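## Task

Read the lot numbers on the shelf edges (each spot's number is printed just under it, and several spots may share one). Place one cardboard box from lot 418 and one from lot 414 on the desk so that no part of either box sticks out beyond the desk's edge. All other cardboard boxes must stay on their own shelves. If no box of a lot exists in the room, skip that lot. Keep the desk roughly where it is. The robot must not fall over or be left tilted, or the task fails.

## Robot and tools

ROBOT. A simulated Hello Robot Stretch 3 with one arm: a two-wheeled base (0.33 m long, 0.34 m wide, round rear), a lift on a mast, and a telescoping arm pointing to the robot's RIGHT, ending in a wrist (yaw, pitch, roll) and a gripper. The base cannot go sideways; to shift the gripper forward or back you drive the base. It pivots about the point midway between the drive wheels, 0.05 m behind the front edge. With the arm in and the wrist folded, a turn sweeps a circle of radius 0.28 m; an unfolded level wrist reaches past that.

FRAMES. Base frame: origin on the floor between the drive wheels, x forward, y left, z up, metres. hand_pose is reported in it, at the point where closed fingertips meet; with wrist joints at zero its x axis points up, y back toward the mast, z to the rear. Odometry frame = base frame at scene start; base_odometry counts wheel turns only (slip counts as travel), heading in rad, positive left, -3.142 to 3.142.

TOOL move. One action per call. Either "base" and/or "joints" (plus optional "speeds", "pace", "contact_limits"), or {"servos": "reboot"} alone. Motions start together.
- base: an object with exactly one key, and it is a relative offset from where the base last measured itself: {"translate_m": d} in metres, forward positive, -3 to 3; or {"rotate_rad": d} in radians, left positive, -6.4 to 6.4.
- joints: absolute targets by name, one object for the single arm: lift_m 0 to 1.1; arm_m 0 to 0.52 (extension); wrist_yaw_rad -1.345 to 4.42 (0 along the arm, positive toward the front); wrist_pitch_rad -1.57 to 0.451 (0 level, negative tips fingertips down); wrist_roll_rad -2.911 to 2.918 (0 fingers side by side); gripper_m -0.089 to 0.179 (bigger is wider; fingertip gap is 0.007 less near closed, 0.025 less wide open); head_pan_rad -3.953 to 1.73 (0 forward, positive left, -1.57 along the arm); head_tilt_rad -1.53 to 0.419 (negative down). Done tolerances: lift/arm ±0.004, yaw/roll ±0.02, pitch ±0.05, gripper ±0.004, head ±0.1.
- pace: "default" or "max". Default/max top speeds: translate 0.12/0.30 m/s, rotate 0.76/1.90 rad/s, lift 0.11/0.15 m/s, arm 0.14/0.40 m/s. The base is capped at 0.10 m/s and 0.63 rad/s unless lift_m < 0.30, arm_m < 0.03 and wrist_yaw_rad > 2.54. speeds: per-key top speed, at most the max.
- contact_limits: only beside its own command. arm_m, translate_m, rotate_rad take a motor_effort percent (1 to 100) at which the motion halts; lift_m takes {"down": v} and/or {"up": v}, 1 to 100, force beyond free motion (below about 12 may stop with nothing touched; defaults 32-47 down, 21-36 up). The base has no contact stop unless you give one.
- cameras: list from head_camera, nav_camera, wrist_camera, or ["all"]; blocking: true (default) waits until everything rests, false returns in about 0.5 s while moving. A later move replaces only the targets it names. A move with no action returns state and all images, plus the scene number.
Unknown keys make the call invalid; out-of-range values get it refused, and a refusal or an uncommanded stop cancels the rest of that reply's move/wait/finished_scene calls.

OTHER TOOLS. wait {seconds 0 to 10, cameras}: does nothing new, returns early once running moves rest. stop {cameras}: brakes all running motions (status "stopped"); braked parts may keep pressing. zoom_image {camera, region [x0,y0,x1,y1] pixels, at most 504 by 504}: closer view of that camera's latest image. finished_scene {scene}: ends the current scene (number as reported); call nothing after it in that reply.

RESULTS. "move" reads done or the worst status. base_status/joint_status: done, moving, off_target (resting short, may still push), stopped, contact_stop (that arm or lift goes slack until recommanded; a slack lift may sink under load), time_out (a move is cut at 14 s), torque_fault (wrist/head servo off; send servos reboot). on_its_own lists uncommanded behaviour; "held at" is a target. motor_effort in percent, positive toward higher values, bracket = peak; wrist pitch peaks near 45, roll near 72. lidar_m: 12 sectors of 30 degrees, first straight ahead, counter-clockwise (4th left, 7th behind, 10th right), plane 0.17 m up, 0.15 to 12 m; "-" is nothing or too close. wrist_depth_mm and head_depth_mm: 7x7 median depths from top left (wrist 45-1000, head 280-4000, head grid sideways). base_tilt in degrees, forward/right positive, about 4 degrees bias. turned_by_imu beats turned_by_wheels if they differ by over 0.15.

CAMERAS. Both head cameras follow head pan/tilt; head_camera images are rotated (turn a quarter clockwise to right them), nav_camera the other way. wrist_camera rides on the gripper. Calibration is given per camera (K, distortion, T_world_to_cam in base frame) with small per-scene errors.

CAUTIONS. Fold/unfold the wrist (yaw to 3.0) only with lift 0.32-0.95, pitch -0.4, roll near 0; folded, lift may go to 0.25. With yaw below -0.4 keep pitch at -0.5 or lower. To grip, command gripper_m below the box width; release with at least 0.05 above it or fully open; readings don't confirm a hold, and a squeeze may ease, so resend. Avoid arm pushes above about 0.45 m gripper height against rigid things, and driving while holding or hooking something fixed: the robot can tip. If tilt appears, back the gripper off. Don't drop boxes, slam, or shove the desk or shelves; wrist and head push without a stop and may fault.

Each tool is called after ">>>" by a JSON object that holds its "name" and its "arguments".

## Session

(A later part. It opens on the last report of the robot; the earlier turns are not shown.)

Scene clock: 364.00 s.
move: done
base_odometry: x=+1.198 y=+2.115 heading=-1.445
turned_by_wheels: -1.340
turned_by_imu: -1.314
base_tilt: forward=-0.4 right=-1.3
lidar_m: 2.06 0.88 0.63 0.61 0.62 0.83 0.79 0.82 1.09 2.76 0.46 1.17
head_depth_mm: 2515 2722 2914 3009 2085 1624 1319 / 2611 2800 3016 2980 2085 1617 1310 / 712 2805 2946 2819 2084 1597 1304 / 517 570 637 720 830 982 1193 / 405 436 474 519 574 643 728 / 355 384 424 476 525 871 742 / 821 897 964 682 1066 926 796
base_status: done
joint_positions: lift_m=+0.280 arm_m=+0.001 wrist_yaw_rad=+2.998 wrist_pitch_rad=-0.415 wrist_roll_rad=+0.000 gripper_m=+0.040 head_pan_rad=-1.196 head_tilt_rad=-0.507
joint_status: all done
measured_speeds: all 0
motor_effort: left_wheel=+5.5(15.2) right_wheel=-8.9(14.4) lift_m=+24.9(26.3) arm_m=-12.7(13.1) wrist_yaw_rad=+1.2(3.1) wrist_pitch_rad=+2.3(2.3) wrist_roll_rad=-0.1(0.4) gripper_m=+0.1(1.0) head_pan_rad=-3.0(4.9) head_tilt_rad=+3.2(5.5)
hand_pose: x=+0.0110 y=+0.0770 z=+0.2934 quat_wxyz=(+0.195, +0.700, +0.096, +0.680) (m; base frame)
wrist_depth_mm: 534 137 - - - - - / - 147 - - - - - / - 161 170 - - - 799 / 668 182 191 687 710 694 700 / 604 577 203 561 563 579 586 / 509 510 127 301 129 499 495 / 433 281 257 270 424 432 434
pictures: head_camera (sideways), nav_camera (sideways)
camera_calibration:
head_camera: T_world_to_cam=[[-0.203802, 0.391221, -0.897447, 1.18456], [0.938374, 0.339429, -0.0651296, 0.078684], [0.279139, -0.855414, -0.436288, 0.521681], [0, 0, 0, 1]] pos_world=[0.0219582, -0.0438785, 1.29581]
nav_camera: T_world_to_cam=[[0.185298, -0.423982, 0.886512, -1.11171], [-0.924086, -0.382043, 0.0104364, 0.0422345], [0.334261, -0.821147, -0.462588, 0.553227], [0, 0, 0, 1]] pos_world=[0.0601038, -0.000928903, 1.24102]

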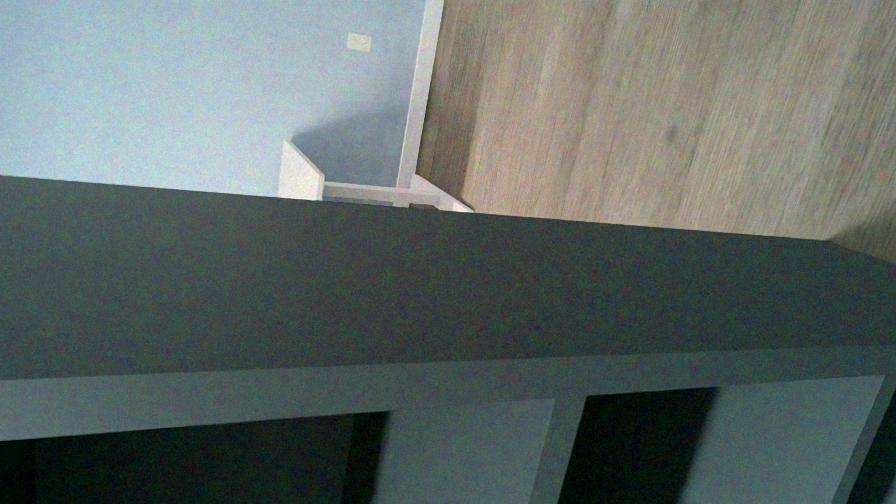

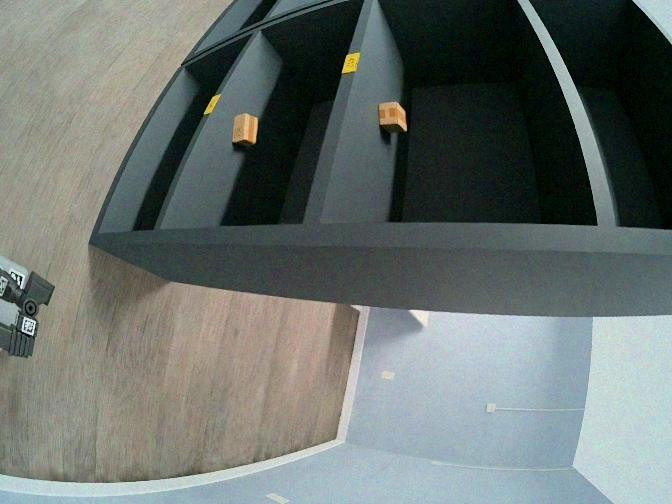

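Oops, head looked wrong way round. Pan forward of the arm.

>>> {"name": "move", "arguments": {"base": {"translate_m":0.3}, "joints": {"head_pan_rad":-1.3,"head_tilt_rad":-0.6}, "pace": "max", "cameras": ["nav_camera","head_camera"]}}

>>> {"name": "move", "arguments": {"joints": {"head_pan_rad":-0.8,"head_tilt_rad":-0.4}, "cameras": ["nav_camera","head_camera"]}}

Scene clock: 379.87 s.
move: done
base_odometry: x=+1.235 y=+1.817 heading=-1.445
turned_by_wheels: +0.000
turned_by_imu: +0.000
base_tilt: forward=-0.4 right=-1.2
lidar_m: 1.78 0.90 0.64 0.61 0.63 0.85 1.09 1.12 1.51 0.40 0.87 0.89
head_depth_mm: 641 537 402 391 445 1453 1249 / 672 731 787 594 462 534 656 / 687 754 807 592 493 874 726 / 702 770 823 586 491 871 743 / 719 792 838 581 974 864 759 / 737 812 856 575 1002 844 774 / 754 834 847 570 1028 828 1070
base_status: done
joint_positions: lift_m=+0.280 arm_m=+0.001 wrist_yaw_rad=+2.998 wrist_pitch_rad=-0.415 wrist_roll_rad=+0.000 gripper_m=+0.040 head_pan_rad=-1.304 head_tilt_rad=-0.600
joint_status: all done
measured_speeds: all 0
motor_effort: left_wheel=+2.6(13.2) right_wheel=+0.6(14.7) lift_m=+24.0(25.0) arm_m=-12.5(13.2) wrist_yaw_rad=+1.5(3.1) wrist_pitch_rad=+2.2(2.3) wrist_roll_rad=+0.0(0.3) gripper_m=+0.7(0.8) head_pan_rad=+1.2(5.2) head_tilt_rad=-5.2(6.2)
hand_pose: x=+0.0110 y=+0.0770 z=+0.2934 quat_wxyz=(+0.195, +0.700, +0.096, +0.680) (m; base frame)
wrist_depth_mm: 139 136 - - - - - / - 148 - - - - - / - 161 170 - - - 801 / 692 182 192 704 699 695 691 / 601 576 202 570 566 577 576 / 512 508 126 299 129 501 492 / 433 280 257 268 424 433 430
pictures: head_camera (sideways), nav_camera (sideways)
camera_calibration:
head_camera: T_world_to_cam=[[-0.181929, 0.489237, -0.852965, 1.12635], [0.967858, 0.242279, -0.06747, 0.0815274], [0.173647, -0.837823, -0.517589, 0.628055], [0, 0, 0, 1]] pos_world=[0.0169486, -0.0446035, 1.29131]
nav_camera: T_world_to_cam=[[0.159678, -0.518649, 0.839944, -1.05081], [-0.959641, -0.281087, 0.00886724, 0.0445476], [0.231498, -0.807461, -0.5426, 0.657999], [0, 0, 0, 1]] pos_world=[0.0582146, -0.00116984, 1.23925]

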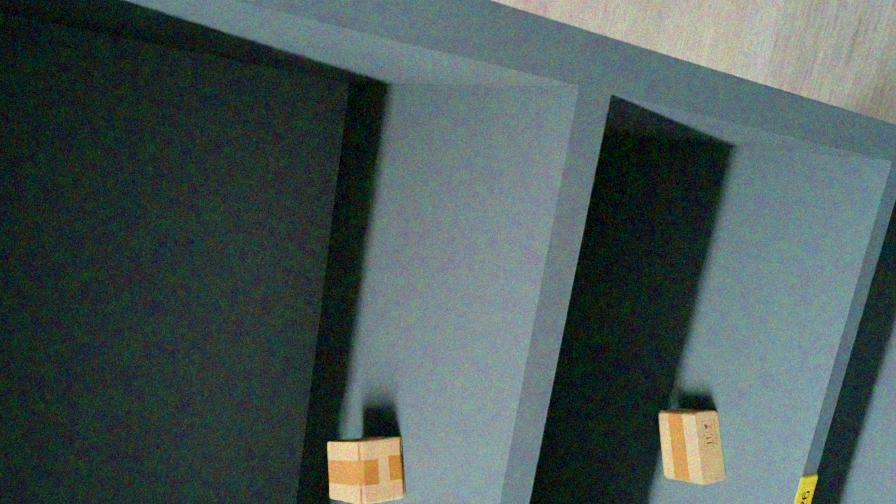

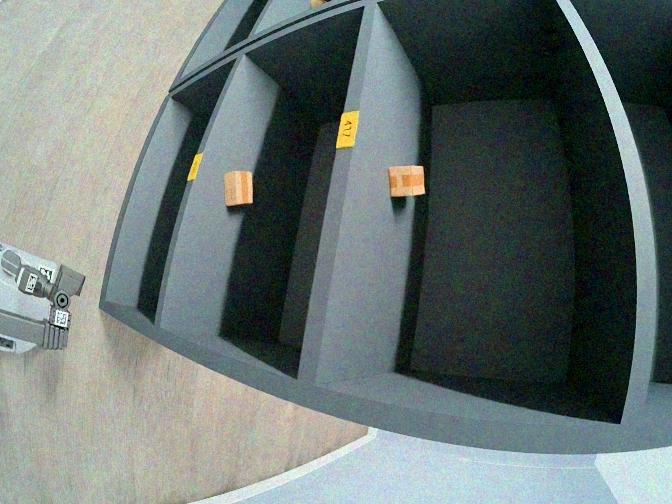

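Scene clock: 380.73 s.
move: done
base_odometry: x=+1.235 y=+1.817 heading=-1.445
turned_by_wheels: +0.000
turned_by_imu: +0.000
base_tilt: forward=-0.3 right=-1.1
lidar_m: 1.78 0.90 0.64 0.61 0.63 0.85 1.09 1.13 1.51 0.40 0.87 0.89
head_depth_mm: 441 787 828 847 600 455 847 / 446 850 900 906 594 491 843 / 454 926 980 927 591 1022 808 / 463 999 1067 916 614 1047 807 / 532 928 993 903 686 1047 852 / 628 843 895 888 1010 1032 1148 / 701 771 813 841 926 1002 1113
base_status: not commanded
joint_positions: lift_m=+0.280 arm_m=+0.001 wrist_yaw_rad=+2.998 wrist_pitch_rad=-0.415 wrist_roll_rad=+0.000 gripper_m=+0.040 head_pan_rad=-0.788 head_tilt_rad=-0.402
joint_status: all done
measured_speeds: all 0
motor_effort: left_wheel=+2.4(2.9) right_wheel=+0.3(1.0) lift_m=+24.4(24.7) arm_m=-12.6(13.2) wrist_yaw_rad=+2.2(2.4) wrist_pitch_rad=+2.1(2.3) wrist_roll_rad=+0.0(0.3) gripper_m=+0.4(0.9) head_pan_rad=+1.3(4.7) head_tilt_rad=+5.0(7.6)
hand_pose: x=+0.0110 y=+0.0770 z=+0.2934 quat_wxyz=(+0.195, +0.700, +0.096, +0.680) (m; base frame)
wrist_depth_mm: 138 137 - - - - - / - 147 - - - - - / - 161 170 - - - 782 / 700 182 191 703 704 694 693 / 597 576 203 564 562 577 577 / 509 506 126 299 130 494 495 / 432 281 258 269 423 434 429
pictures: head_camera (sideways), nav_camera (sideways)
camera_calibration:
head_camera: T_world_to_cam=[[-0.274089, 0.209814, -0.938538, 1.23858], [0.731521, 0.67901, -0.0618362, 0.0757034], [0.624302, -0.703508, -0.339593, 0.393776], [0, 0, 0, 1]] pos_world=[0.0382668, -0.0342503, 1.30086]
nav_camera: T_world_to_cam=[[0.270731, -0.247865, 0.930198, -1.16924], [-0.697618, -0.716367, 0.0121531, 0.0386299], [0.663351, -0.652213, -0.366858, 0.426668], [0, 0, 0, 1]] pos_world=[0.060468, 0.0161382, 1.24368]

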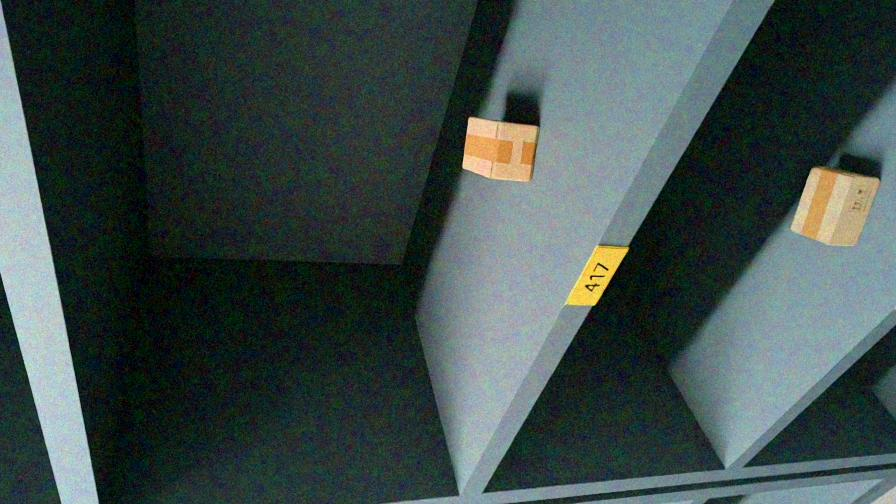

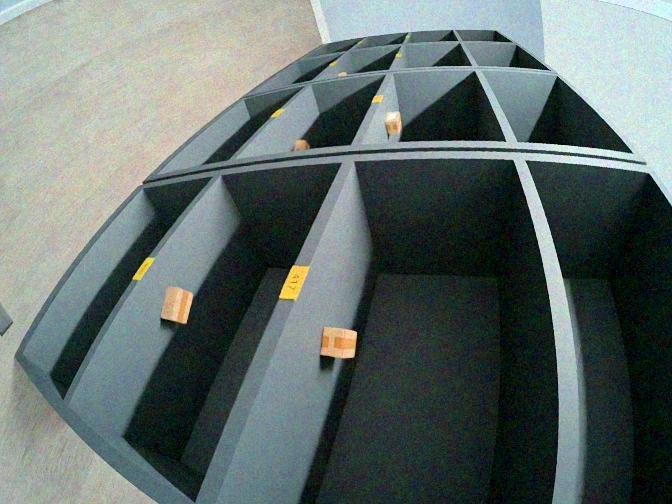

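>>> {"name": "move", "arguments": {"base": {"translate_m":0.75}, "joints": {"head_pan_rad":-0.9,"head_tilt_rad":-0.4}, "pace": "max", "cameras": ["nav_camera","head_camera"]}}

>>> {"name": "zoom_image", "arguments": {"camera": "nav_camera", "region": [120, 0, 460, 320]}}

>>> {"name": "zoom_image", "arguments": {"camera": "head_camera", "region": [500, 150, 896, 504]}}

Scene clock: 396.13 s.
move: done
base_odometry: x=+1.329 y=+1.073 heading=-1.445
turned_by_wheels: +0.000
turned_by_imu: +0.001
base_tilt: forward=-0.3 right=-1.2
lidar_m: 1.96 0.93 0.66 0.63 0.65 0.88 1.83 0.87 0.86 0.38 0.38 1.06
head_depth_mm: 306 315 330 353 387 421 418 / 443 780 824 851 514 426 460 / 451 837 887 902 592 490 839 / 459 902 961 918 586 979 833 / 468 977 1051 908 582 1009 832 / 479 1070 1152 778 643 1045 825 / 491 1033 1089 883 1188 1036 903
base_status: done
joint_positions: lift_m=+0.280 arm_m=+0.001 wrist_yaw_rad=+2.998 wrist_pitch_rad=-0.415 wrist_roll_rad=+0.000 gripper_m=+0.040 head_pan_rad=-0.901 head_tilt_rad=-0.400
joint_status: all done
measured_speeds: all 0
motor_effort: left_wheel=-0.8(12.0) right_wheel=+3.9(14.8) lift_m=+25.3(26.3) arm_m=-12.1(12.9) wrist_yaw_rad=+1.0(3.0) wrist_pitch_rad=+2.3(2.4) wrist_roll_rad=-0.1(0.3) gripper_m=-0.2(0.8) head_pan_rad=+3.3(4.3) head_tilt_rad=+2.8(6.8)
hand_pose: x=+0.0110 y=+0.0770 z=+0.2934 quat_wxyz=(+0.195, +0.700, +0.096, +0.680) (m; base frame)
wrist_depth_mm: - 137 - - - - - / - 147 - - - - - / - 162 169 - - 804 791 / 715 183 219 715 712 701 691 / 601 577 203 567 563 582 578 / 512 505 126 300 129 496 496 / 434 280 257 269 423 432 432
pictures: head_camera (sideways), nav_camera (sideways)
camera_calibration:
head_camera: T_world_to_cam=[[-0.247125, 0.237814, -0.939347, 1.23949], [0.80387, 0.591595, -0.0617099, 0.07505], [0.541038, -0.770363, -0.33737, 0.391308], [0, 0, 0, 1]] pos_world=[0.0342667, -0.0377181, 1.30096]
nav_camera: T_world_to_cam=[[0.239597, -0.275315, 0.931018, -1.17009], [-0.774307, -0.632693, 0.0121713, 0.0390439], [0.585698, -0.72381, -0.36477, 0.424355], [0, 0, 0, 1]] pos_world=[0.0620383, 0.00971183, 1.24369]

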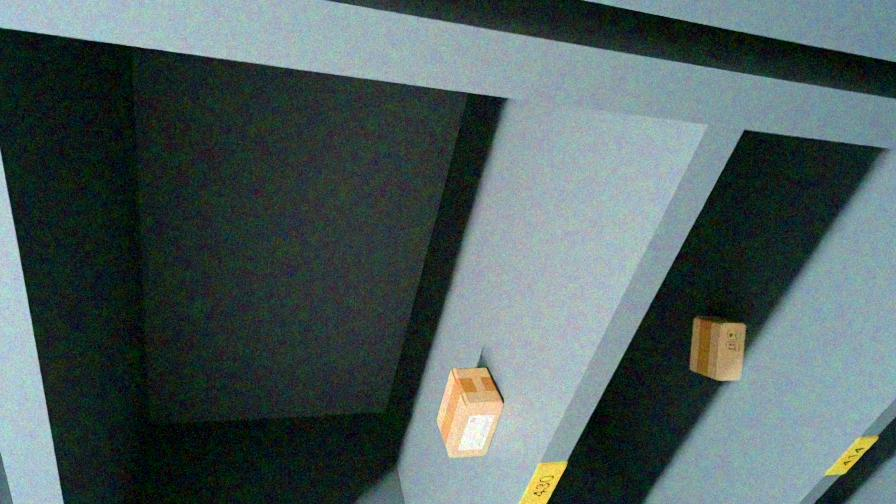

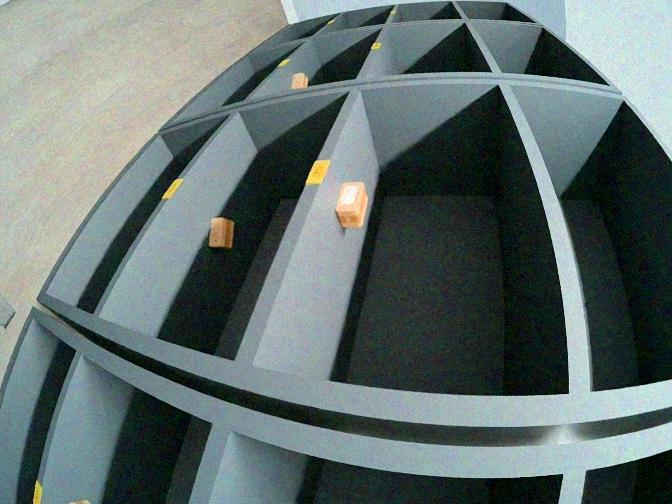

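Scaled by 1.482 from the camera's 672x504 image, which has a finer 792x594 frame.

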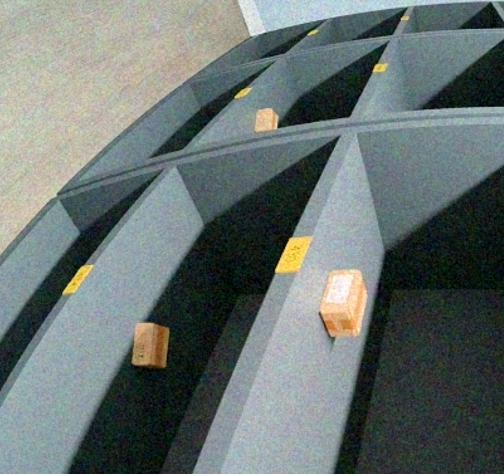

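Scaled by 1.273 from the camera's 896x504 image, which has a finer 1280x720 frame.

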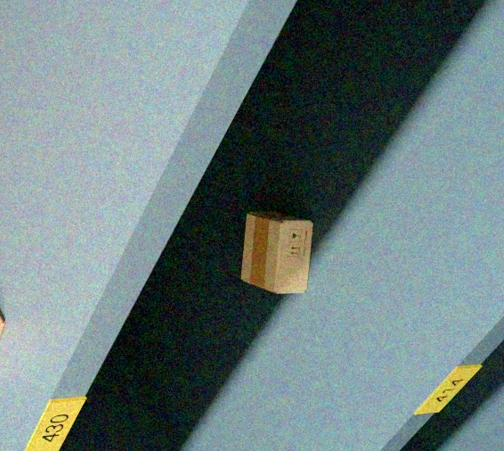

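>>> {"name": "move", "arguments": {"base": {"translate_m":0.61}, "joints": {"lift_m":0.62,"head_pan_rad":-1.57,"head_tilt_rad":-0.7}, "pace": "max"}}

>>> {"name": "move", "arguments": {"joints": {"wrist_yaw_rad":0,"gripper_m":0.179}, "cameras": ["wrist_camera","head_camera"]}}

Scene clock: 418.53 s.
move: done
base_odometry: x=+1.406 y=+0.468 heading=-1.445
turned_by_wheels: +0.000
turned_by_imu: +0.000
base_tilt: forward=-0.3 right=-1.2
lidar_m: 1.36 0.95 0.68 0.65 0.67 0.90 2.32 0.58 0.62 0.81 0.56 0.53
head_depth_mm: 663 738 708 510 944 823 996 / 659 738 700 506 935 822 1043 / 656 735 691 499 928 815 1042 / 655 732 684 479 900 810 1031 / 656 731 674 483 918 805 1031 / 651 728 667 488 911 802 1024 / 651 727 658 483 907 794 1025
base_status: done
joint_positions: lift_m=+0.620 arm_m=+0.001 wrist_yaw_rad=+2.998 wrist_pitch_rad=-0.415 wrist_roll_rad=+0.000 gripper_m=+0.040 head_pan_rad=-1.570 head_tilt_rad=-0.702
joint_status: all done
measured_speeds: all 0
motor_effort: left_wheel=-0.7(11.5) right_wheel=+4.7(12.3) lift_m=+23.6(34.0) arm_m=-11.6(12.3) wrist_yaw_rad=+1.6(3.2) wrist_pitch_rad=+2.2(2.4) wrist_roll_rad=-0.3(0.4) gripper_m=+0.2(1.1) head_pan_rad=+2.9(4.9) head_tilt_rad=+2.1(8.7)
hand_pose: x=+0.0110 y=+0.0769 z=+0.6334 quat_wxyz=(+0.195, +0.700, +0.096, +0.680) (m; base frame)
wrist_depth_mm: - 137 - - - - - / - 147 - - - - - / - 161 170 - - - - / - 179 187 - - - - / - 199 200 151 156 - - / 882 888 126 876 129 894 898 / 809 817 262 795 760 784 781
pictures: none

Scene clock: 421.03 s.
move: done
base_odometry: x=+1.406 y=+0.468 heading=-1.445
turned_by_wheels: +0.000
turned_by_imu: +0.000
base_tilt: forward=-0.4 right=-1.3
lidar_m: 1.36 0.95 0.68 0.65 0.67 0.90 2.32 0.58 0.62 0.81 0.56 0.52
head_depth_mm: 663 739 711 512 943 826 1000 / 658 737 703 507 940 817 1049 / 657 735 693 500 930 814 738 / 657 732 685 480 898 810 458 / 654 729 677 483 918 806 1032 / 652 727 669 489 918 803 1032 / 651 727 659 485 906 794 1022
base_status: not commanded
joint_positions: lift_m=+0.620 arm_m=+0.001 wrist_yaw_rad=+0.003 wrist_pitch_rad=-0.415 wrist_roll_rad=+0.000 gripper_m=+0.179 head_pan_rad=-1.570 head_tilt_rad=-0.700
joint_status: all done
measured_speeds: all 0
motor_effort: left_wheel=-0.6(1.2) right_wheel=+3.9(5.3) lift_m=+25.0(25.8) arm_m=-10.5(11.7) wrist_yaw_rad=-2.6(7.3) wrist_pitch_rad=+2.3(2.4) wrist_roll_rad=+0.2(0.3) gripper_m=+0.4(82.8) head_pan_rad=+3.2(3.8) head_tilt_rad=+2.7(3.7)
hand_pose: x=-0.0208 y=-0.3703 z=+0.6334 quat_wxyz=(+0.692, +0.147, -0.691, -0.145) (m; base frame)
wrist_depth_mm: 483 - - - - - 503 / 484 - - - - - 551 / 475 490 487 376 477 478 469 / 392 391 384 359 380 379 372 / 322 306 319 316 314 312 320 / - 256 269 269 266 266 264 / 226 231 236 234 232 232 105
pictures: head_camera (sideways), wrist_camera
camera_calibration:
head_camera: T_world_to_cam=[[-0.0468095, 0.602653, -0.796629, 1.05205], [0.997496, -0.0141229, -0.0692964, 0.0837027], [-0.0530124, -0.797878, -0.600483, 0.737332], [0, 0, 0, 1]] pos_world=[0.00484032, -0.0445356, 1.28665]
wrist_camera: T_world_to_cam=[[-0.998878, -0.0400181, -0.0253221, -0.0129643], [-0.00249984, 0.578522, -0.815663, 0.763302], [0.0472907, -0.814684, -0.577973, 0.23149], [0, 0, 0, 1]] pos_world=[-0.021989, -0.253514, 0.756064]

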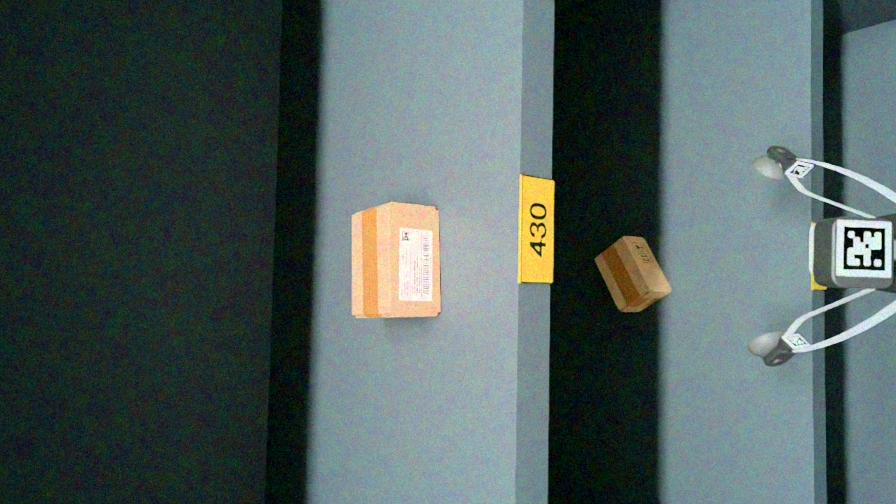

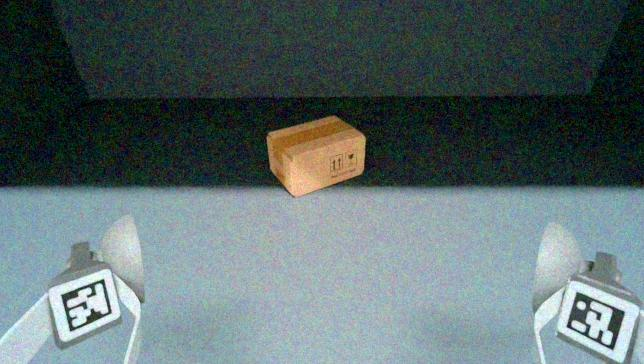

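>>> {"name": "move", "arguments": {"base": {"translate_m":-0.149}, "joints": {"wrist_yaw_rad":0.55,"wrist_pitch_rad":-0.25,"lift_m":0.51}}}

>>> {"name": "move", "arguments": {"joints": {"arm_m":0.16}, "contact_limits": {"arm_m":35}, "cameras": ["wrist_camera"]}}

Scene clock: 443.30 s.
move: done
base_odometry: x=+1.387 y=+0.616 heading=-1.445
turned_by_wheels: +0.000
turned_by_imu: -0.001
base_tilt: forward=-0.4 right=-1.2
lidar_m: 1.51 0.94 0.68 0.65 0.67 0.89 2.29 0.53 0.47 0.81 0.77 0.64
head_depth_mm: 664 731 702 511 722 756 795 / 663 739 703 506 925 818 905 / 663 737 693 503 929 814 1043 / 659 736 686 498 925 807 1039 / 659 735 678 494 923 804 733 / 655 733 669 482 856 801 1028 / 654 728 661 476 907 798 725
base_status: done
joint_positions: lift_m=+0.510 arm_m=+0.001 wrist_yaw_rad=+0.547 wrist_pitch_rad=-0.271 wrist_roll_rad=+0.000 gripper_m=+0.179 head_pan_rad=-1.570 head_tilt_rad=-0.700
joint_status: all done
measured_speeds: all 0
motor_effort: left_wheel=-1.7(10.4) right_wheel=-11.4(14.0) lift_m=+24.2(27.3) arm_m=-10.2(11.2) wrist_yaw_rad=+2.5(4.9) wrist_pitch_rad=+3.5(5.5) wrist_roll_rad=+0.0(0.3) gripper_m=+0.3(1.1) head_pan_rad=+2.8(3.5) head_tilt_rad=+2.9(3.7)
hand_pose: x=+0.1036 y=-0.3510 z=+0.5569 quat_wxyz=(+0.701, +0.281, -0.648, +0.097) (m; base frame)
wrist_depth_mm: 410 480 - - - - - / 418 485 - 516 350 - - / 399 400 396 393 334 384 379 / 428 299 280 278 276 274 273 / 474 254 231 215 214 214 212 / - 126 750 189 175 175 173 / 118 643 - - 168 152 107
pictures: none

Scene clock: 445.73 s.
move: done
base_odometry: x=+1.387 y=+0.616 heading=-1.445
turned_by_wheels: +0.000
turned_by_imu: +0.000
base_tilt: forward=-0.2 right=-1.3
lidar_m: 1.51 0.94 0.68 0.65 0.67 0.89 2.29 0.53 0.47 0.81 0.77 0.64
head_depth_mm: 662 732 702 511 723 758 794 / 661 738 701 507 920 819 744 / 660 740 693 503 935 813 538 / 658 737 682 498 925 807 579 / 658 736 677 493 916 805 1036 / 656 731 670 482 855 797 1028 / 652 732 659 475 906 797 1029
base_status: not commanded
joint_positions: lift_m=+0.510 arm_m=+0.160 wrist_yaw_rad=+0.547 wrist_pitch_rad=-0.271 wrist_roll_rad=+0.000 gripper_m=+0.179 head_pan_rad=-1.570 head_tilt_rad=-0.700
joint_status: all done
measured_speeds: all 0
motor_effort: left_wheel=-1.7(2.2) right_wheel=-11.4(11.9) lift_m=+24.8(25.6) arm_m=+13.3(15.0) wrist_yaw_rad=+2.8(3.1) wrist_pitch_rad=+3.3(3.5) wrist_roll_rad=+0.0(0.4) gripper_m=+0.5(1.2) head_pan_rad=+3.0(3.4) head_tilt_rad=+2.1(3.7)
contact_limits: arm_m 35 (drawing in: default 31, maximum 55; extending or still: default 40, maximum 69)
hand_pose: x=+0.1036 y=-0.5104 z=+0.5569 quat_wxyz=(+0.701, +0.281, -0.648, +0.097) (m; base frame)
wrist_depth_mm: 413 482 - - - - - / 420 492 524 - - - - / 401 399 394 236 357 355 328 / 281 280 264 214 258 274 271 / 218 216 216 214 213 212 220 / - 145 176 175 175 173 173 / 141 145 149 148 147 142 107
pictures: wrist_camera
camera_calibration:
wrist_camera: T_world_to_cam=[[-0.832221, -0.554092, -0.0197449, -0.178884], [-0.23764, 0.388647, -0.890214, 0.751277], [0.500934, -0.736163, -0.455114, -0.00797066], [0, 0, 0, 1]] pos_world=[0.0336549, -0.396967, 0.661638]

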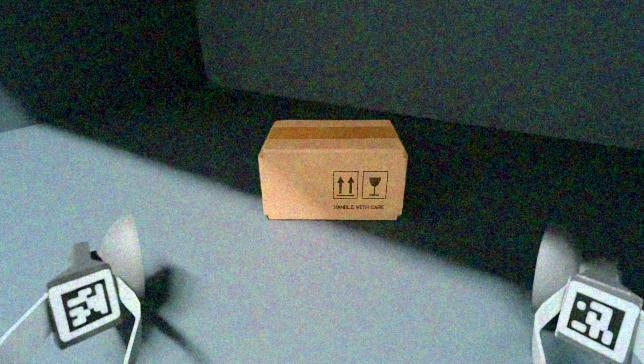

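>>> {"name": "move", "arguments": {"base": {"translate_m":0.054}, "joints": {"arm_m":0.248}, "speeds": {"arm_m":0.06,"translate_m":0.04}, "cameras": ["wrist_camera"]}}

>>> {"name": "move", "arguments": {"joints": {"gripper_m":0.05}}}

>>> {"name": "move", "arguments": {"joints": {"lift_m":0.61}, "cameras": ["wrist_camera"]}}

Scene clock: 457.90 s.
move: done
base_odometry: x=+1.394 y=+0.562 heading=-1.445
turned_by_wheels: +0.000
turned_by_imu: +0.000
base_tilt: forward=-0.2 right=-1.2
lidar_m: 1.46 0.94 0.68 0.65 0.67 0.89 2.31 0.53 0.51 0.81 0.70 0.60
head_depth_mm: 663 741 708 511 847 802 830 / 661 739 703 507 937 819 742 / 660 737 694 502 933 626 567 / 657 734 686 499 926 648 1035 / 657 733 677 483 884 766 1035 / 654 730 669 477 912 800 1030 / 652 728 663 484 908 797 1029
base_status: done
joint_positions: lift_m=+0.510 arm_m=+0.248 wrist_yaw_rad=+0.547 wrist_pitch_rad=-0.271 wrist_roll_rad=+0.000 gripper_m=+0.179 head_pan_rad=-1.570 head_tilt_rad=-0.700
joint_status: all done
measured_speeds: all 0
motor_effort: left_wheel=+6.0(10.8) right_wheel=+3.9(9.2) lift_m=+28.4(28.9) arm_m=+12.4(14.9) wrist_yaw_rad=+2.1(3.7) wrist_pitch_rad=+3.4(3.6) wrist_roll_rad=+0.0(0.3) gripper_m=+0.5(1.1) head_pan_rad=+2.0(2.9) head_tilt_rad=+1.4(3.0)
hand_pose: x=+0.1036 y=-0.5984 z=+0.5569 quat_wxyz=(+0.701, +0.281, -0.648, +0.097) (m; base frame)
wrist_depth_mm: 370 437 - - - - - / 380 455 - - - - - / 373 394 394 363 333 - - / 281 281 279 277 274 272 257 / 218 216 130 130 142 213 221 / - 144 120 117 116 174 172 / 140 144 132 129 127 143 107
pictures: wrist_camera
camera_calibration:
wrist_camera: T_world_to_cam=[[-0.832221, -0.554092, -0.0197449, -0.227644], [-0.23764, 0.388647, -0.890214, 0.785478], [0.500934, -0.736163, -0.455114, -0.072753], [0, 0, 0, 1]] pos_world=[0.0336549, -0.484967, 0.661638]

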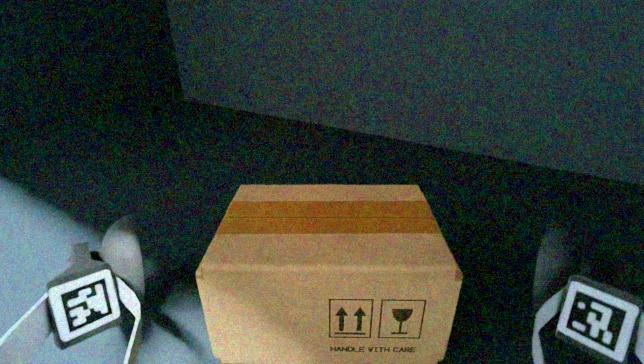

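Scene clock: 459.73 s.
move: done
base_odometry: x=+1.394 y=+0.562 heading=-1.445
turned_by_wheels: +0.000
turned_by_imu: +0.000
base_tilt: forward=-0.3 right=-1.3
lidar_m: 1.46 0.94 0.67 0.65 0.67 0.89 2.32 0.53 0.50 0.81 0.69 0.60
head_depth_mm: 662 741 709 511 849 802 829 / 662 743 702 508 935 818 743 / 659 737 695 503 929 625 568 / 658 736 685 500 926 648 1034 / 657 734 676 484 866 768 1029 / 654 733 672 476 917 800 1029 / 651 728 661 485 909 796 1018
base_status: not commanded
joint_positions: lift_m=+0.510 arm_m=+0.248 wrist_yaw_rad=+0.549 wrist_pitch_rad=-0.270 wrist_roll_rad=+0.000 gripper_m=+0.051 head_pan_rad=-1.570 head_tilt_rad=-0.700
joint_status: all done
measured_speeds: all 0
motor_effort: left_wheel=+6.1(6.7) right_wheel=+3.5(4.5) lift_m=+29.3(29.9) arm_m=+9.0(12.6) wrist_yaw_rad=+0.6(2.6) wrist_pitch_rad=+3.3(3.6) wrist_roll_rad=-0.2(0.3) gripper_m=-18.8(92.4) head_pan_rad=+2.5(3.0) head_tilt_rad=+1.9(2.9)
hand_pose: x=+0.1040 y=-0.5982 z=+0.5571 quat_wxyz=(+0.701, +0.282, -0.648, +0.098) (m; base frame)
wrist_depth_mm: 367 437 - - - - - / 379 453 - - - - - / 372 401 393 363 334 - - / 283 281 279 168 260 274 258 / 218 218 132 130 142 212 211 / 178 177 127 131 133 168 174 / 155 140 135 139 143 138 147
pictures: none

Scene clock: 461.47 s.
move: done
base_odometry: x=+1.394 y=+0.562 heading=-1.445
turned_by_wheels: +0.000
turned_by_imu: +0.000
base_tilt: forward=-0.2 right=-1.2
lidar_m: 1.46 0.94 0.68 0.65 0.67 0.89 2.32 0.53 0.51 0.81 0.70 0.60
head_depth_mm: 663 741 712 511 847 801 828 / 661 738 701 508 938 781 434 / 660 738 692 501 569 574 741 / 658 734 684 498 645 600 1039 / 656 731 678 484 675 785 1032 / 656 729 668 476 886 802 1029 / 652 730 660 484 907 794 1027
base_status: not commanded
joint_positions: lift_m=+0.610 arm_m=+0.248 wrist_yaw_rad=+0.549 wrist_pitch_rad=-0.273 wrist_roll_rad=+0.000 gripper_m=+0.051 head_pan_rad=-1.570 head_tilt_rad=-0.700
joint_status: all done
measured_speeds: all 0
motor_effort: left_wheel=+6.3(6.7) right_wheel=+4.4(5.1) lift_m=+30.3(34.1) arm_m=+5.4(9.4) wrist_yaw_rad=+0.1(1.8) wrist_pitch_rad=+3.8(3.9) wrist_roll_rad=-0.2(0.3) gripper_m=-18.0(19.1) head_pan_rad=+2.3(2.7) head_tilt_rad=+1.5(2.5)
hand_pose: x=+0.1038 y=-0.5980 z=+0.6564 quat_wxyz=(+0.701, +0.283, -0.648, +0.097) (m; base frame)
wrist_depth_mm: 368 434 - - - - - / 380 457 - - - - - / 388 465 - - - - - / 401 468 492 170 168 - - / 388 385 133 133 145 - - / 316 316 127 131 135 297 299 / 274 248 133 138 247 246 260
pictures: wrist_camera
camera_calibration:
wrist_camera: T_world_to_cam=[[-0.831382, -0.555344, -0.0199341, -0.226083], [-0.239147, 0.389937, -0.889245, 0.874287], [0.50161, -0.734535, -0.456996, -0.0251841], [0, 0, 0, 1]] pos_world=[0.0337545, -0.48497, 0.76144]

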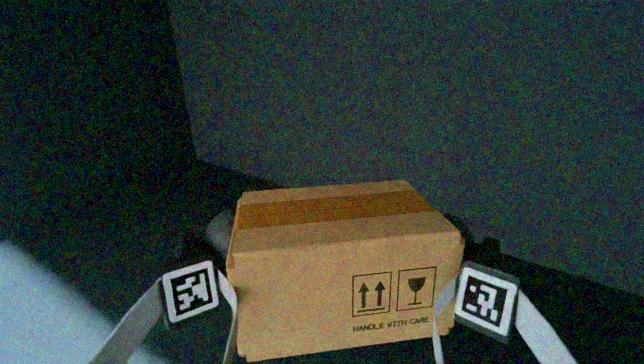

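>>> {"name": "move", "arguments": {"joints": {"arm_m":0.0}}}

>>> {"name": "move", "arguments": {"joints": {"wrist_yaw_rad":1.6}, "cameras": ["wrist_camera"]}}

>>> {"name": "move", "arguments": {"base": {"translate_m":-0.8}, "joints": {"lift_m":0.86}}}

>>> {"name": "move", "arguments": {"base": {"translate_m":-0.765}}}

>>> {"name": "move", "arguments": {"base": {"rotate_rad":1.34}, "joints": {"head_pan_rad":-3.1,"head_tilt_rad":-0.3}, "cameras": ["nav_camera"]}}

Scene clock: 494.93 s.
move: done
base_odometry: x=+1.394 y=+0.562 heading=-1.445
turned_by_wheels: +0.000
turned_by_imu: +0.000
base_tilt: forward=-0.3 right=-1.1
lidar_m: 1.46 0.94 0.68 0.65 0.67 0.90 2.31 0.53 0.51 0.81 0.69 0.60
head_depth_mm: 664 742 711 512 850 804 829 / 660 738 704 506 935 819 1047 / 660 736 694 503 932 813 1042 / 659 736 686 499 928 808 740 / 656 732 676 484 918 805 599 / 654 733 672 476 913 799 593 / 651 729 659 484 908 795 1028
base_status: not commanded
joint_positions: lift_m=+0.610 arm_m=+0.001 wrist_yaw_rad=+0.549 wrist_pitch_rad=-0.273 wrist_roll_rad=+0.000 gripper_m=+0.051 head_pan_rad=-1.570 head_tilt_rad=-0.700
joint_status: all done
measured_speeds: all 0
motor_effort: left_wheel=+6.2(6.8) right_wheel=+3.9(5.0) lift_m=+31.2(31.9) arm_m=-12.3(14.5) wrist_yaw_rad=+1.3(1.9) wrist_pitch_rad=+3.8(4.0) wrist_roll_rad=-0.1(0.4) gripper_m=-18.4(19.0) head_pan_rad=+2.0(2.7) head_tilt_rad=+1.1(2.2)
hand_pose: x=+0.1038 y=-0.3506 z=+0.6564 quat_wxyz=(+0.701, +0.283, -0.648, +0.097) (m; base frame)
wrist_depth_mm: 365 436 501 - - - - / 373 452 - - - - - / 388 463 - - - - - / 410 464 496 493 461 486 459 / 454 387 133 132 146 377 378 / 990 365 127 131 135 298 309 / 883 98 132 138 249 246 262
pictures: none

Scene clock: 496.47 s.
move: done
base_odometry: x=+1.394 y=+0.562 heading=-1.445
turned_by_wheels: +0.000
turned_by_imu: +0.000
base_tilt: forward=-0.4 right=-1.2
lidar_m: 1.46 0.95 0.68 0.64 0.67 0.90 2.30 0.53 0.51 0.81 0.69 0.60
head_depth_mm: 663 742 711 511 848 802 833 / 662 739 703 507 939 818 1047 / 659 737 695 502 931 812 743 / 659 736 685 498 927 809 736 / 656 733 678 483 920 803 1031 / 653 731 669 476 914 803 1027 / 653 730 664 485 907 795 1027
base_status: not commanded
joint_positions: lift_m=+0.610 arm_m=+0.001 wrist_yaw_rad=+1.597 wrist_pitch_rad=-0.273 wrist_roll_rad=+0.000 gripper_m=+0.051 head_pan_rad=-1.570 head_tilt_rad=-0.700
joint_status: all done
measured_speeds: all 0
motor_effort: left_wheel=+6.6(6.7) right_wheel=+3.7(4.8) lift_m=+30.3(31.6) arm_m=-10.8(12.6) wrist_yaw_rad=+2.5(4.3) wrist_pitch_rad=+3.8(4.0) wrist_roll_rad=-0.1(0.3) gripper_m=-18.4(18.7) head_pan_rad=+2.3(2.6) head_tilt_rad=+1.6(2.1)
hand_pose: x=+0.2188 y=-0.1394 z=+0.6564 quat_wxyz=(+0.558, +0.569, -0.419, +0.435) (m; base frame)
wrist_depth_mm: - - - - - - 352 / - - - - - 451 375 / - - - - - 408 398 / - - - - - 438 425 / - - 133 133 146 416 376 / 988 124 127 131 135 362 319 / 868 841 133 138 145 120 274
pictures: wrist_camera
camera_calibration:
wrist_camera: T_world_to_cam=[[0.0661407, -0.997612, -0.0198921, -0.133801], [-0.457269, -0.0125853, -0.889239, 0.714456], [0.886866, 0.0679109, -0.45701, 0.281569], [0, 0, 0, 1]] pos_world=[0.0858345, -0.143612, 0.76134]

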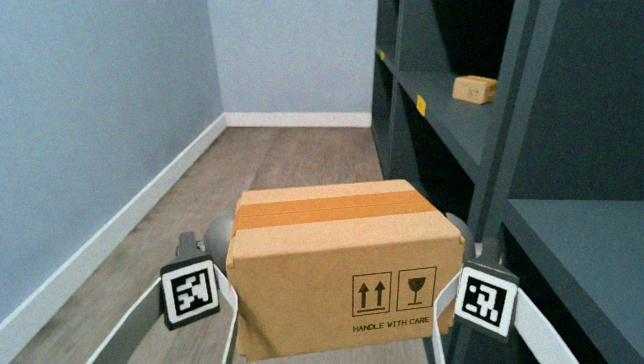

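Scene clock: 505.60 s.
move: done
base_odometry: x=+1.293 y=+1.356 heading=-1.445
turned_by_wheels: +0.000
turned_by_imu: +0.000
base_tilt: forward=-0.2 right=-1.1
lidar_m: 1.34 0.91 0.65 0.63 0.65 0.87 1.55 0.63 0.69 0.83 0.51 0.52
head_depth_mm: 679 757 709 511 973 867 - / 678 759 703 507 968 861 - / 678 752 580 502 961 800 - / 675 754 682 498 953 796 - / 672 752 674 493 946 808 733 / 672 750 668 489 940 799 725 / 671 748 660 486 933 798 -
base_status: done
joint_positions: lift_m=+0.860 arm_m=+0.001 wrist_yaw_rad=+1.597 wrist_pitch_rad=-0.274 wrist_roll_rad=+0.000 gripper_m=+0.051 head_pan_rad=-1.570 head_tilt_rad=-0.700
joint_status: all done
measured_speeds: all 0
motor_effort: left_wheel=-6.2(9.8) right_wheel=-5.6(14.8) lift_m=+23.6(35.1) arm_m=-2.4(11.5) wrist_yaw_rad=+2.1(4.2) wrist_pitch_rad=+4.0(4.1) wrist_roll_rad=+0.0(0.4) gripper_m=-18.1(18.8) head_pan_rad=+1.2(2.5) head_tilt_rad=+0.3(1.7)
hand_pose: x=+0.2188 y=-0.1394 z=+0.9063 quat_wxyz=(+0.558, +0.569, -0.419, +0.434) (m; base frame)
wrist_depth_mm: - - - - - 650 354 / - - - - - - 335 / - - - - - - 290 / - - - - - - 302 / - - 133 132 146 396 306 / - 124 126 131 135 124 333 / - - 133 138 - 123 352
pictures: none

Scene clock: 514.37 s.
move: done
base_odometry: x=+1.197 y=+2.115 heading=-1.445
turned_by_wheels: +0.000
turned_by_imu: -0.001
base_tilt: forward=-0.3 right=-1.2
lidar_m: 2.07 0.89 0.63 0.61 0.62 0.83 0.80 0.82 1.10 2.77 0.46 1.17
head_depth_mm: 2068 2049 2012 1957 1691 1463 - / 2574 2829 2681 2151 1684 1459 - / 2609 2922 2896 2125 1689 1452 - / 2612 2918 2869 2114 1667 1377 - / 2603 2922 2885 2102 1656 1375 1198 / 2600 2824 2727 2003 1510 1248 1187 / 2463 714 723 730 743 756 -
base_status: done
joint_positions: lift_m=+0.860 arm_m=+0.001 wrist_yaw_rad=+1.597 wrist_pitch_rad=-0.274 wrist_roll_rad=+0.000 gripper_m=+0.051 head_pan_rad=-1.570 head_tilt_rad=-0.700
joint_status: not commanded
measured_speeds: all 0
motor_effort: left_wheel=-2.6(11.4) right_wheel=-11.4(14.1) lift_m=+25.3(25.6) arm_m=+5.5(5.5) wrist_yaw_rad=+1.4(3.8) wrist_pitch_rad=+3.8(4.0) wrist_roll_rad=-0.1(0.3) gripper_m=-18.2(18.9) head_pan_rad=+1.2(1.8) head_tilt_rad=-1.1(1.4)
hand_pose: x=+0.2188 y=-0.1394 z=+0.9063 quat_wxyz=(+0.558, +0.569, -0.419, +0.434) (m; base frame)
wrist_depth_mm: - - - - - - - / - - - - - - - / - - - - - - - / - - - - - - - / - - 133 133 146 - - / - 124 127 131 134 124 - / - - 133 138 - 123 -
pictures: none

Scene clock: 517.60 s.
move: done
base_odometry: x=+1.197 y=+2.115 heading=-0.105
turned_by_wheels: +1.340
turned_by_imu: +1.318
base_tilt: forward=-0.3 right=-1.3
lidar_m: 0.60 0.61 0.70 0.80 0.79 0.92 1.58 0.46 0.46 1.17 1.23 0.71
head_depth_mm: 1310 1317 1331 1343 1361 1368 1374 / 1609 1623 1635 1663 1675 1702 1561 / 2090 2100 2116 2174 2204 1971 1602 / 2730 2904 2999 3114 2738 2006 1543 / 2719 2844 2971 3134 2859 1996 1536 / 2669 2798 2951 3096 2871 1975 1523 / 2634 2728 2852 2940 2804 1974 1521
base_status: done
joint_positions: lift_m=+0.860 arm_m=+0.001 wrist_yaw_rad=+1.597 wrist_pitch_rad=-0.274 wrist_roll_rad=+0.000 gripper_m=+0.051 head_pan_rad=-3.102 head_tilt_rad=-0.299
joint_status: all done
measured_speeds: all 0
motor_effort: left_wheel=-8.4(13.4) right_wheel=+9.0(12.0) lift_m=+24.9(25.9) arm_m=+1.7(6.4) wrist_yaw_rad=+2.1(3.7) wrist_pitch_rad=+3.9(4.0) wrist_roll_rad=-0.4(0.4) gripper_m=-18.3(18.8) head_pan_rad=+3.6(5.3) head_tilt_rad=-3.1(9.5)
hand_pose: x=+0.2188 y=-0.1394 z=+0.9063 quat_wxyz=(+0.558, +0.569, -0.419, +0.434) (m; base frame)
wrist_depth_mm: 459 474 495 525 540 - - / 482 503 526 546 - - - / 510 535 - - - - - / 537 - - 169 168 - - / - - 133 132 146 - - / - - 127 131 134 - - / - - 131 137 142 127 -
pictures: nav_camera (sideways)
camera_calibration:
nav_camera: T_world_to_cam=[[-0.268385, -0.0277678, 0.962911, -1.20863], [-0.0541994, 0.998436, 0.0136856, 0.0327073], [-0.961786, -0.0485162, -0.26947, 0.309851], [0, 0, 0, 1]] pos_world=[-0.0245963, -0.0511844, 1.24685]

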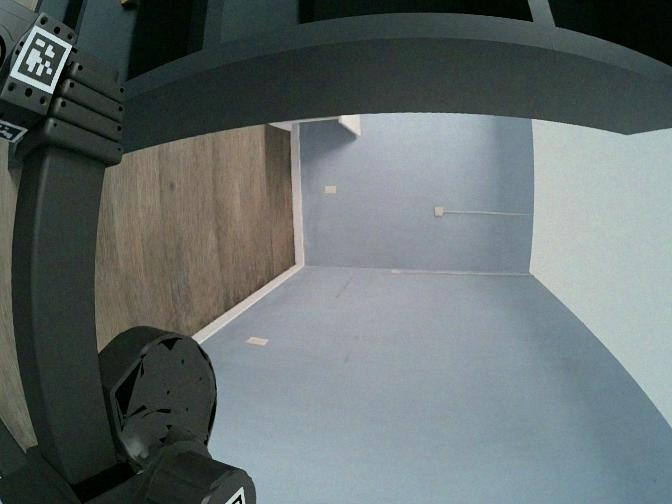

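>>> {"name": "move", "arguments": {"base": {"translate_m":-0.97}}}

>>> {"name": "move", "arguments": {"base": {"translate_m":-0.4}}}

>>> {"name": "move", "arguments": {"base": {"rotate_rad":-1.6}, "joints": {"head_pan_rad":-0.6}, "cameras": ["nav_camera"]}}

Scene clock: 534.33 s.
move: done
base_odometry: x=+0.233 y=+2.217 heading=-0.105
turned_by_wheels: +0.000
turned_by_imu: -0.001
base_tilt: forward=-0.2 right=-1.2
lidar_m: 1.53 1.10 0.63 0.54 0.54 0.62 1.07 1.97 2.19 3.81 0.49 0.55
head_depth_mm: 889 893 898 910 915 929 938 / 1092 1106 1116 1124 1137 1147 1167 / 1412 1437 1452 1474 1503 1522 1494 / 1946 2035 2094 2155 2172 1910 1543 / 1952 2028 2109 2212 2344 1989 1542 / 1902 1974 2062 2145 2272 1980 1531 / 1839 1918 2009 2109 2205 1984 1522
base_status: done
joint_positions: lift_m=+0.860 arm_m=+0.001 wrist_yaw_rad=+1.597 wrist_pitch_rad=-0.274 wrist_roll_rad=+0.000 gripper_m=+0.051 head_pan_rad=-3.100 head_tilt_rad=-0.300
joint_status: not commanded
measured_speeds: all 0
motor_effort: left_wheel=-3.2(12.6) right_wheel=-7.7(11.2) lift_m=+27.1(27.1) arm_m=-10.2(13.2) wrist_yaw_rad=+1.7(3.9) wrist_pitch_rad=+3.9(4.0) wrist_roll_rad=+0.0(0.3) gripper_m=-18.1(19.0) head_pan_rad=+2.7(3.9) head_tilt_rad=-0.1(4.2)
hand_pose: x=+0.2188 y=-0.1394 z=+0.9063 quat_wxyz=(+0.558, +0.569, -0.419, +0.434) (m; base frame)
wrist_depth_mm: - - - - - - 302 / - - - - - - 303 / - - - - - - 302 / - - - - - - - / - - 133 132 146 - - / - 124 127 131 135 - - / - - 133 138 145 117 -
pictures: none

Scene clock: 539.47 s.
move: done
base_odometry: x=-0.165 y=+2.259 heading=-0.105
turned_by_wheels: +0.000
turned_by_imu: +0.000
base_tilt: forward=-0.2 right=-1.3
lidar_m: 1.91 0.89 0.50 0.43 0.43 0.50 0.86 1.84 1.69 3.58 0.92 0.74
head_depth_mm: 711 718 724 729 735 742 749 / 873 880 891 903 913 921 934 / 1139 1149 1162 1183 1199 1225 1245 / 1605 1653 1696 1717 1754 1784 1521 / 1603 1664 1755 1839 1942 1989 1536 / 1561 1635 1712 1800 1888 1930 1530 / 1522 1589 1671 1743 1850 1892 1518
base_status: done
joint_positions: lift_m=+0.860 arm_m=+0.001 wrist_yaw_rad=+1.597 wrist_pitch_rad=-0.274 wrist_roll_rad=+0.000 gripper_m=+0.051 head_pan_rad=-3.100 head_tilt_rad=-0.300
joint_status: not commanded
measured_speeds: all 0
motor_effort: left_wheel=-5.9(12.4) right_wheel=-4.6(11.9) lift_m=+27.8(28.0) arm_m=-8.2(10.3) wrist_yaw_rad=+2.1(3.7) wrist_pitch_rad=+4.0(4.1) wrist_roll_rad=+0.1(0.3) gripper_m=-18.1(18.8) head_pan_rad=+2.9(3.6) head_tilt_rad=+1.2(2.1)
hand_pose: x=+0.2188 y=-0.1394 z=+0.9063 quat_wxyz=(+0.558, +0.569, -0.419, +0.434) (m; base frame)
wrist_depth_mm: - - - - - - 450 / - - - - - - 475 / - - - - - - 520 / - - - - 181 - - / - - 133 133 146 589 - / - 124 126 131 134 127 - / - - 133 138 145 120 -
pictures: none

Scene clock: 543.10 s.
move: done
base_odometry: x=-0.165 y=+2.259 heading=-1.705
turned_by_wheels: -1.600
turned_by_imu: -1.575
base_tilt: forward=-0.3 right=-1.2
lidar_m: 3.49 0.95 0.74 1.92 0.91 0.51 0.43 0.43 0.50 0.83 1.83 1.69
head_depth_mm: 1651 1696 1751 1817 1881 1904 1556 / 1769 1812 1876 1968 2043 2017 1553 / 1891 1961 2016 2074 2186 1999 1549 / 2048 2133 2212 2210 1790 1881 1545 / 2213 2302 2435 2334 2432 1994 1530 / 2423 2562 2699 2281 2533 1996 1524 / 2692 2865 2991 2525 2583 1960 1524
base_status: done
joint_positions: lift_m=+0.860 arm_m=+0.001 wrist_yaw_rad=+1.597 wrist_pitch_rad=-0.274 wrist_roll_rad=+0.000 gripper_m=+0.051 head_pan_rad=-0.598 head_tilt_rad=-0.300
joint_status: all done
measured_speeds: all 0
motor_effort: left_wheel=+8.2(11.9) right_wheel=-9.3(13.4) lift_m=+27.2(27.8) arm_m=-12.8(13.3) wrist_yaw_rad=+3.4(3.9) wrist_pitch_rad=+4.0(4.0) wrist_roll_rad=+0.1(0.3) gripper_m=-18.0(18.8) head_pan_rad=-3.4(6.3) head_tilt_rad=+2.7(3.1)
hand_pose: x=+0.2188 y=-0.1393 z=+0.9063 quat_wxyz=(+0.558, +0.569, -0.419, +0.435) (m; base frame)
wrist_depth_mm: - - - - - - - / - - - - - - - / - - - - - - - / - - - - - - - / - - 133 133 146 - - / - 124 126 131 135 - - / - - 133 138 - - -
pictures: nav_camera (sideways)
camera_calibration:
nav_camera: T_world_to_cam=[[0.233211, -0.138257, 0.962547, -1.21116], [-0.551107, -0.834322, 0.0136858, 0.0356871], [0.801183, -0.533659, -0.270768, 0.300767], [0, 0, 0, 1]] pos_world=[0.0611533, 0.0228302, 1.24675]

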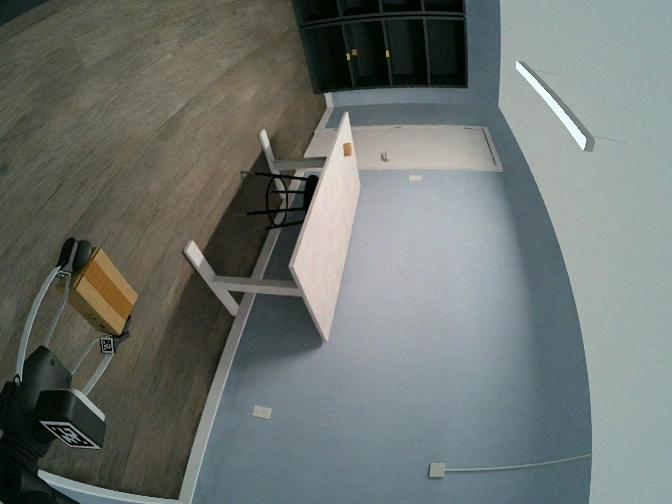

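>>> {"name": "move", "arguments": {"base": {"rotate_rad":-0.31}}}

>>> {"name": "move", "arguments": {"base": {"translate_m":1.35}}}

>>> {"name": "move", "arguments": {"base": {"rotate_rad":0.31}, "joints": {"head_pan_rad":-1.3,"head_tilt_rad":-0.6}}}

>>> {"name": "move", "arguments": {"base": {"translate_m":0.35}, "cameras": ["nav_camera","head_camera"]}}

Scene clock: 555.27 s.
move: done
base_odometry: x=-0.165 y=+2.259 heading=-2.014
turned_by_wheels: -0.310
turned_by_imu: -0.305
base_tilt: forward=-0.2 right=-1.1
lidar_m: 1.99 2.37 0.74 0.78 1.92 0.66 0.46 0.43 0.44 0.58 1.35 1.69
head_depth_mm: 1528 1583 1653 1710 1788 1860 1559 / 1586 1657 1719 1782 1867 1924 1556 / 1629 1707 1771 1863 1938 2012 1540 / 1694 1774 1843 1944 2046 1987 1543 / 1757 1839 1949 2025 2174 1985 1523 / 1831 1936 2026 2091 1816 1846 1523 / 1914 2012 2143 2172 2328 1968 1519
base_status: done
joint_positions: lift_m=+0.860 arm_m=+0.001 wrist_yaw_rad=+1.597 wrist_pitch_rad=-0.274 wrist_roll_rad=+0.000 gripper_m=+0.051 head_pan_rad=-0.600 head_tilt_rad=-0.300
joint_status: not commanded
measured_speeds: all 0
motor_effort: left_wheel=+8.5(12.4) right_wheel=-9.1(12.7) lift_m=+27.9(28.5) arm_m=-10.3(11.6) wrist_yaw_rad=+3.1(3.1) wrist_pitch_rad=+3.9(4.1) wrist_roll_rad=-0.3(0.3) gripper_m=-18.0(18.7) head_pan_rad=-2.8(3.6) head_tilt_rad=+4.7(4.7)
hand_pose: x=+0.2188 y=-0.1393 z=+0.9063 quat_wxyz=(+0.558, +0.569, -0.419, +0.435) (m; base frame)
wrist_depth_mm: - - - - - - - / - - - - - - - / - - - - - - - / - - - - - - - / - - 133 133 146 - - / - 124 127 131 135 - - / - - 133 138 - - -
pictures: none

Scene clock: 569.87 s.
move: time_out
base_odometry: x=-0.744 y=+1.040 heading=-2.014
turned_by_wheels: +0.000
turned_by_imu: +0.000
base_tilt: forward=-0.4 right=-1.3
lidar_m: 0.79 2.74 1.84 1.27 1.20 1.23 1.63 1.54 1.58 1.15 0.64 0.69
head_depth_mm: 894 929 964 1004 1054 927 706 / 922 963 1001 1045 1101 920 705 / 960 999 1041 1097 1140 913 701 / 995 1040 1088 1142 1185 908 696 / 1037 1083 1137 1193 1231 904 695 / 1079 1131 1191 1249 1281 902 690 / 1125 1188 1255 1319 1282 895 688
base_status: translate_m time_out (by the wheels' count: +1.3492 of +1.3500)
joint_positions: lift_m=+0.860 arm_m=+0.001 wrist_yaw_rad=+1.597 wrist_pitch_rad=-0.274 wrist_roll_rad=+0.000 gripper_m=+0.051 head_pan_rad=-0.600 head_tilt_rad=-0.300
joint_status: not commanded
measured_speeds: all 0
motor_effort: left_wheel=+0.2(13.2) right_wheel=-0.6(10.8) lift_m=+28.5(29.7) arm_m=-10.0(11.3) wrist_yaw_rad=+2.1(3.9) wrist_pitch_rad=+3.9(4.1) wrist_roll_rad=-0.1(0.4) gripper_m=-18.3(19.0) head_pan_rad=-2.4(3.5) head_tilt_rad=+5.2(6.4)
hand_pose: x=+0.2188 y=-0.1393 z=+0.9063 quat_wxyz=(+0.558, +0.569, -0.419, +0.435) (m; base frame)
wrist_depth_mm: - - - - - - - / - - - - - - - / - - 966 - - - - / - - - 169 168 - - / - - 133 133 146 - - / - 124 127 131 135 - - / - - 133 138 142 117 -
pictures: none

not run: a stop that you did not command came earlier in this reply.

not run: a stop that you did not command came earlier in this reply.


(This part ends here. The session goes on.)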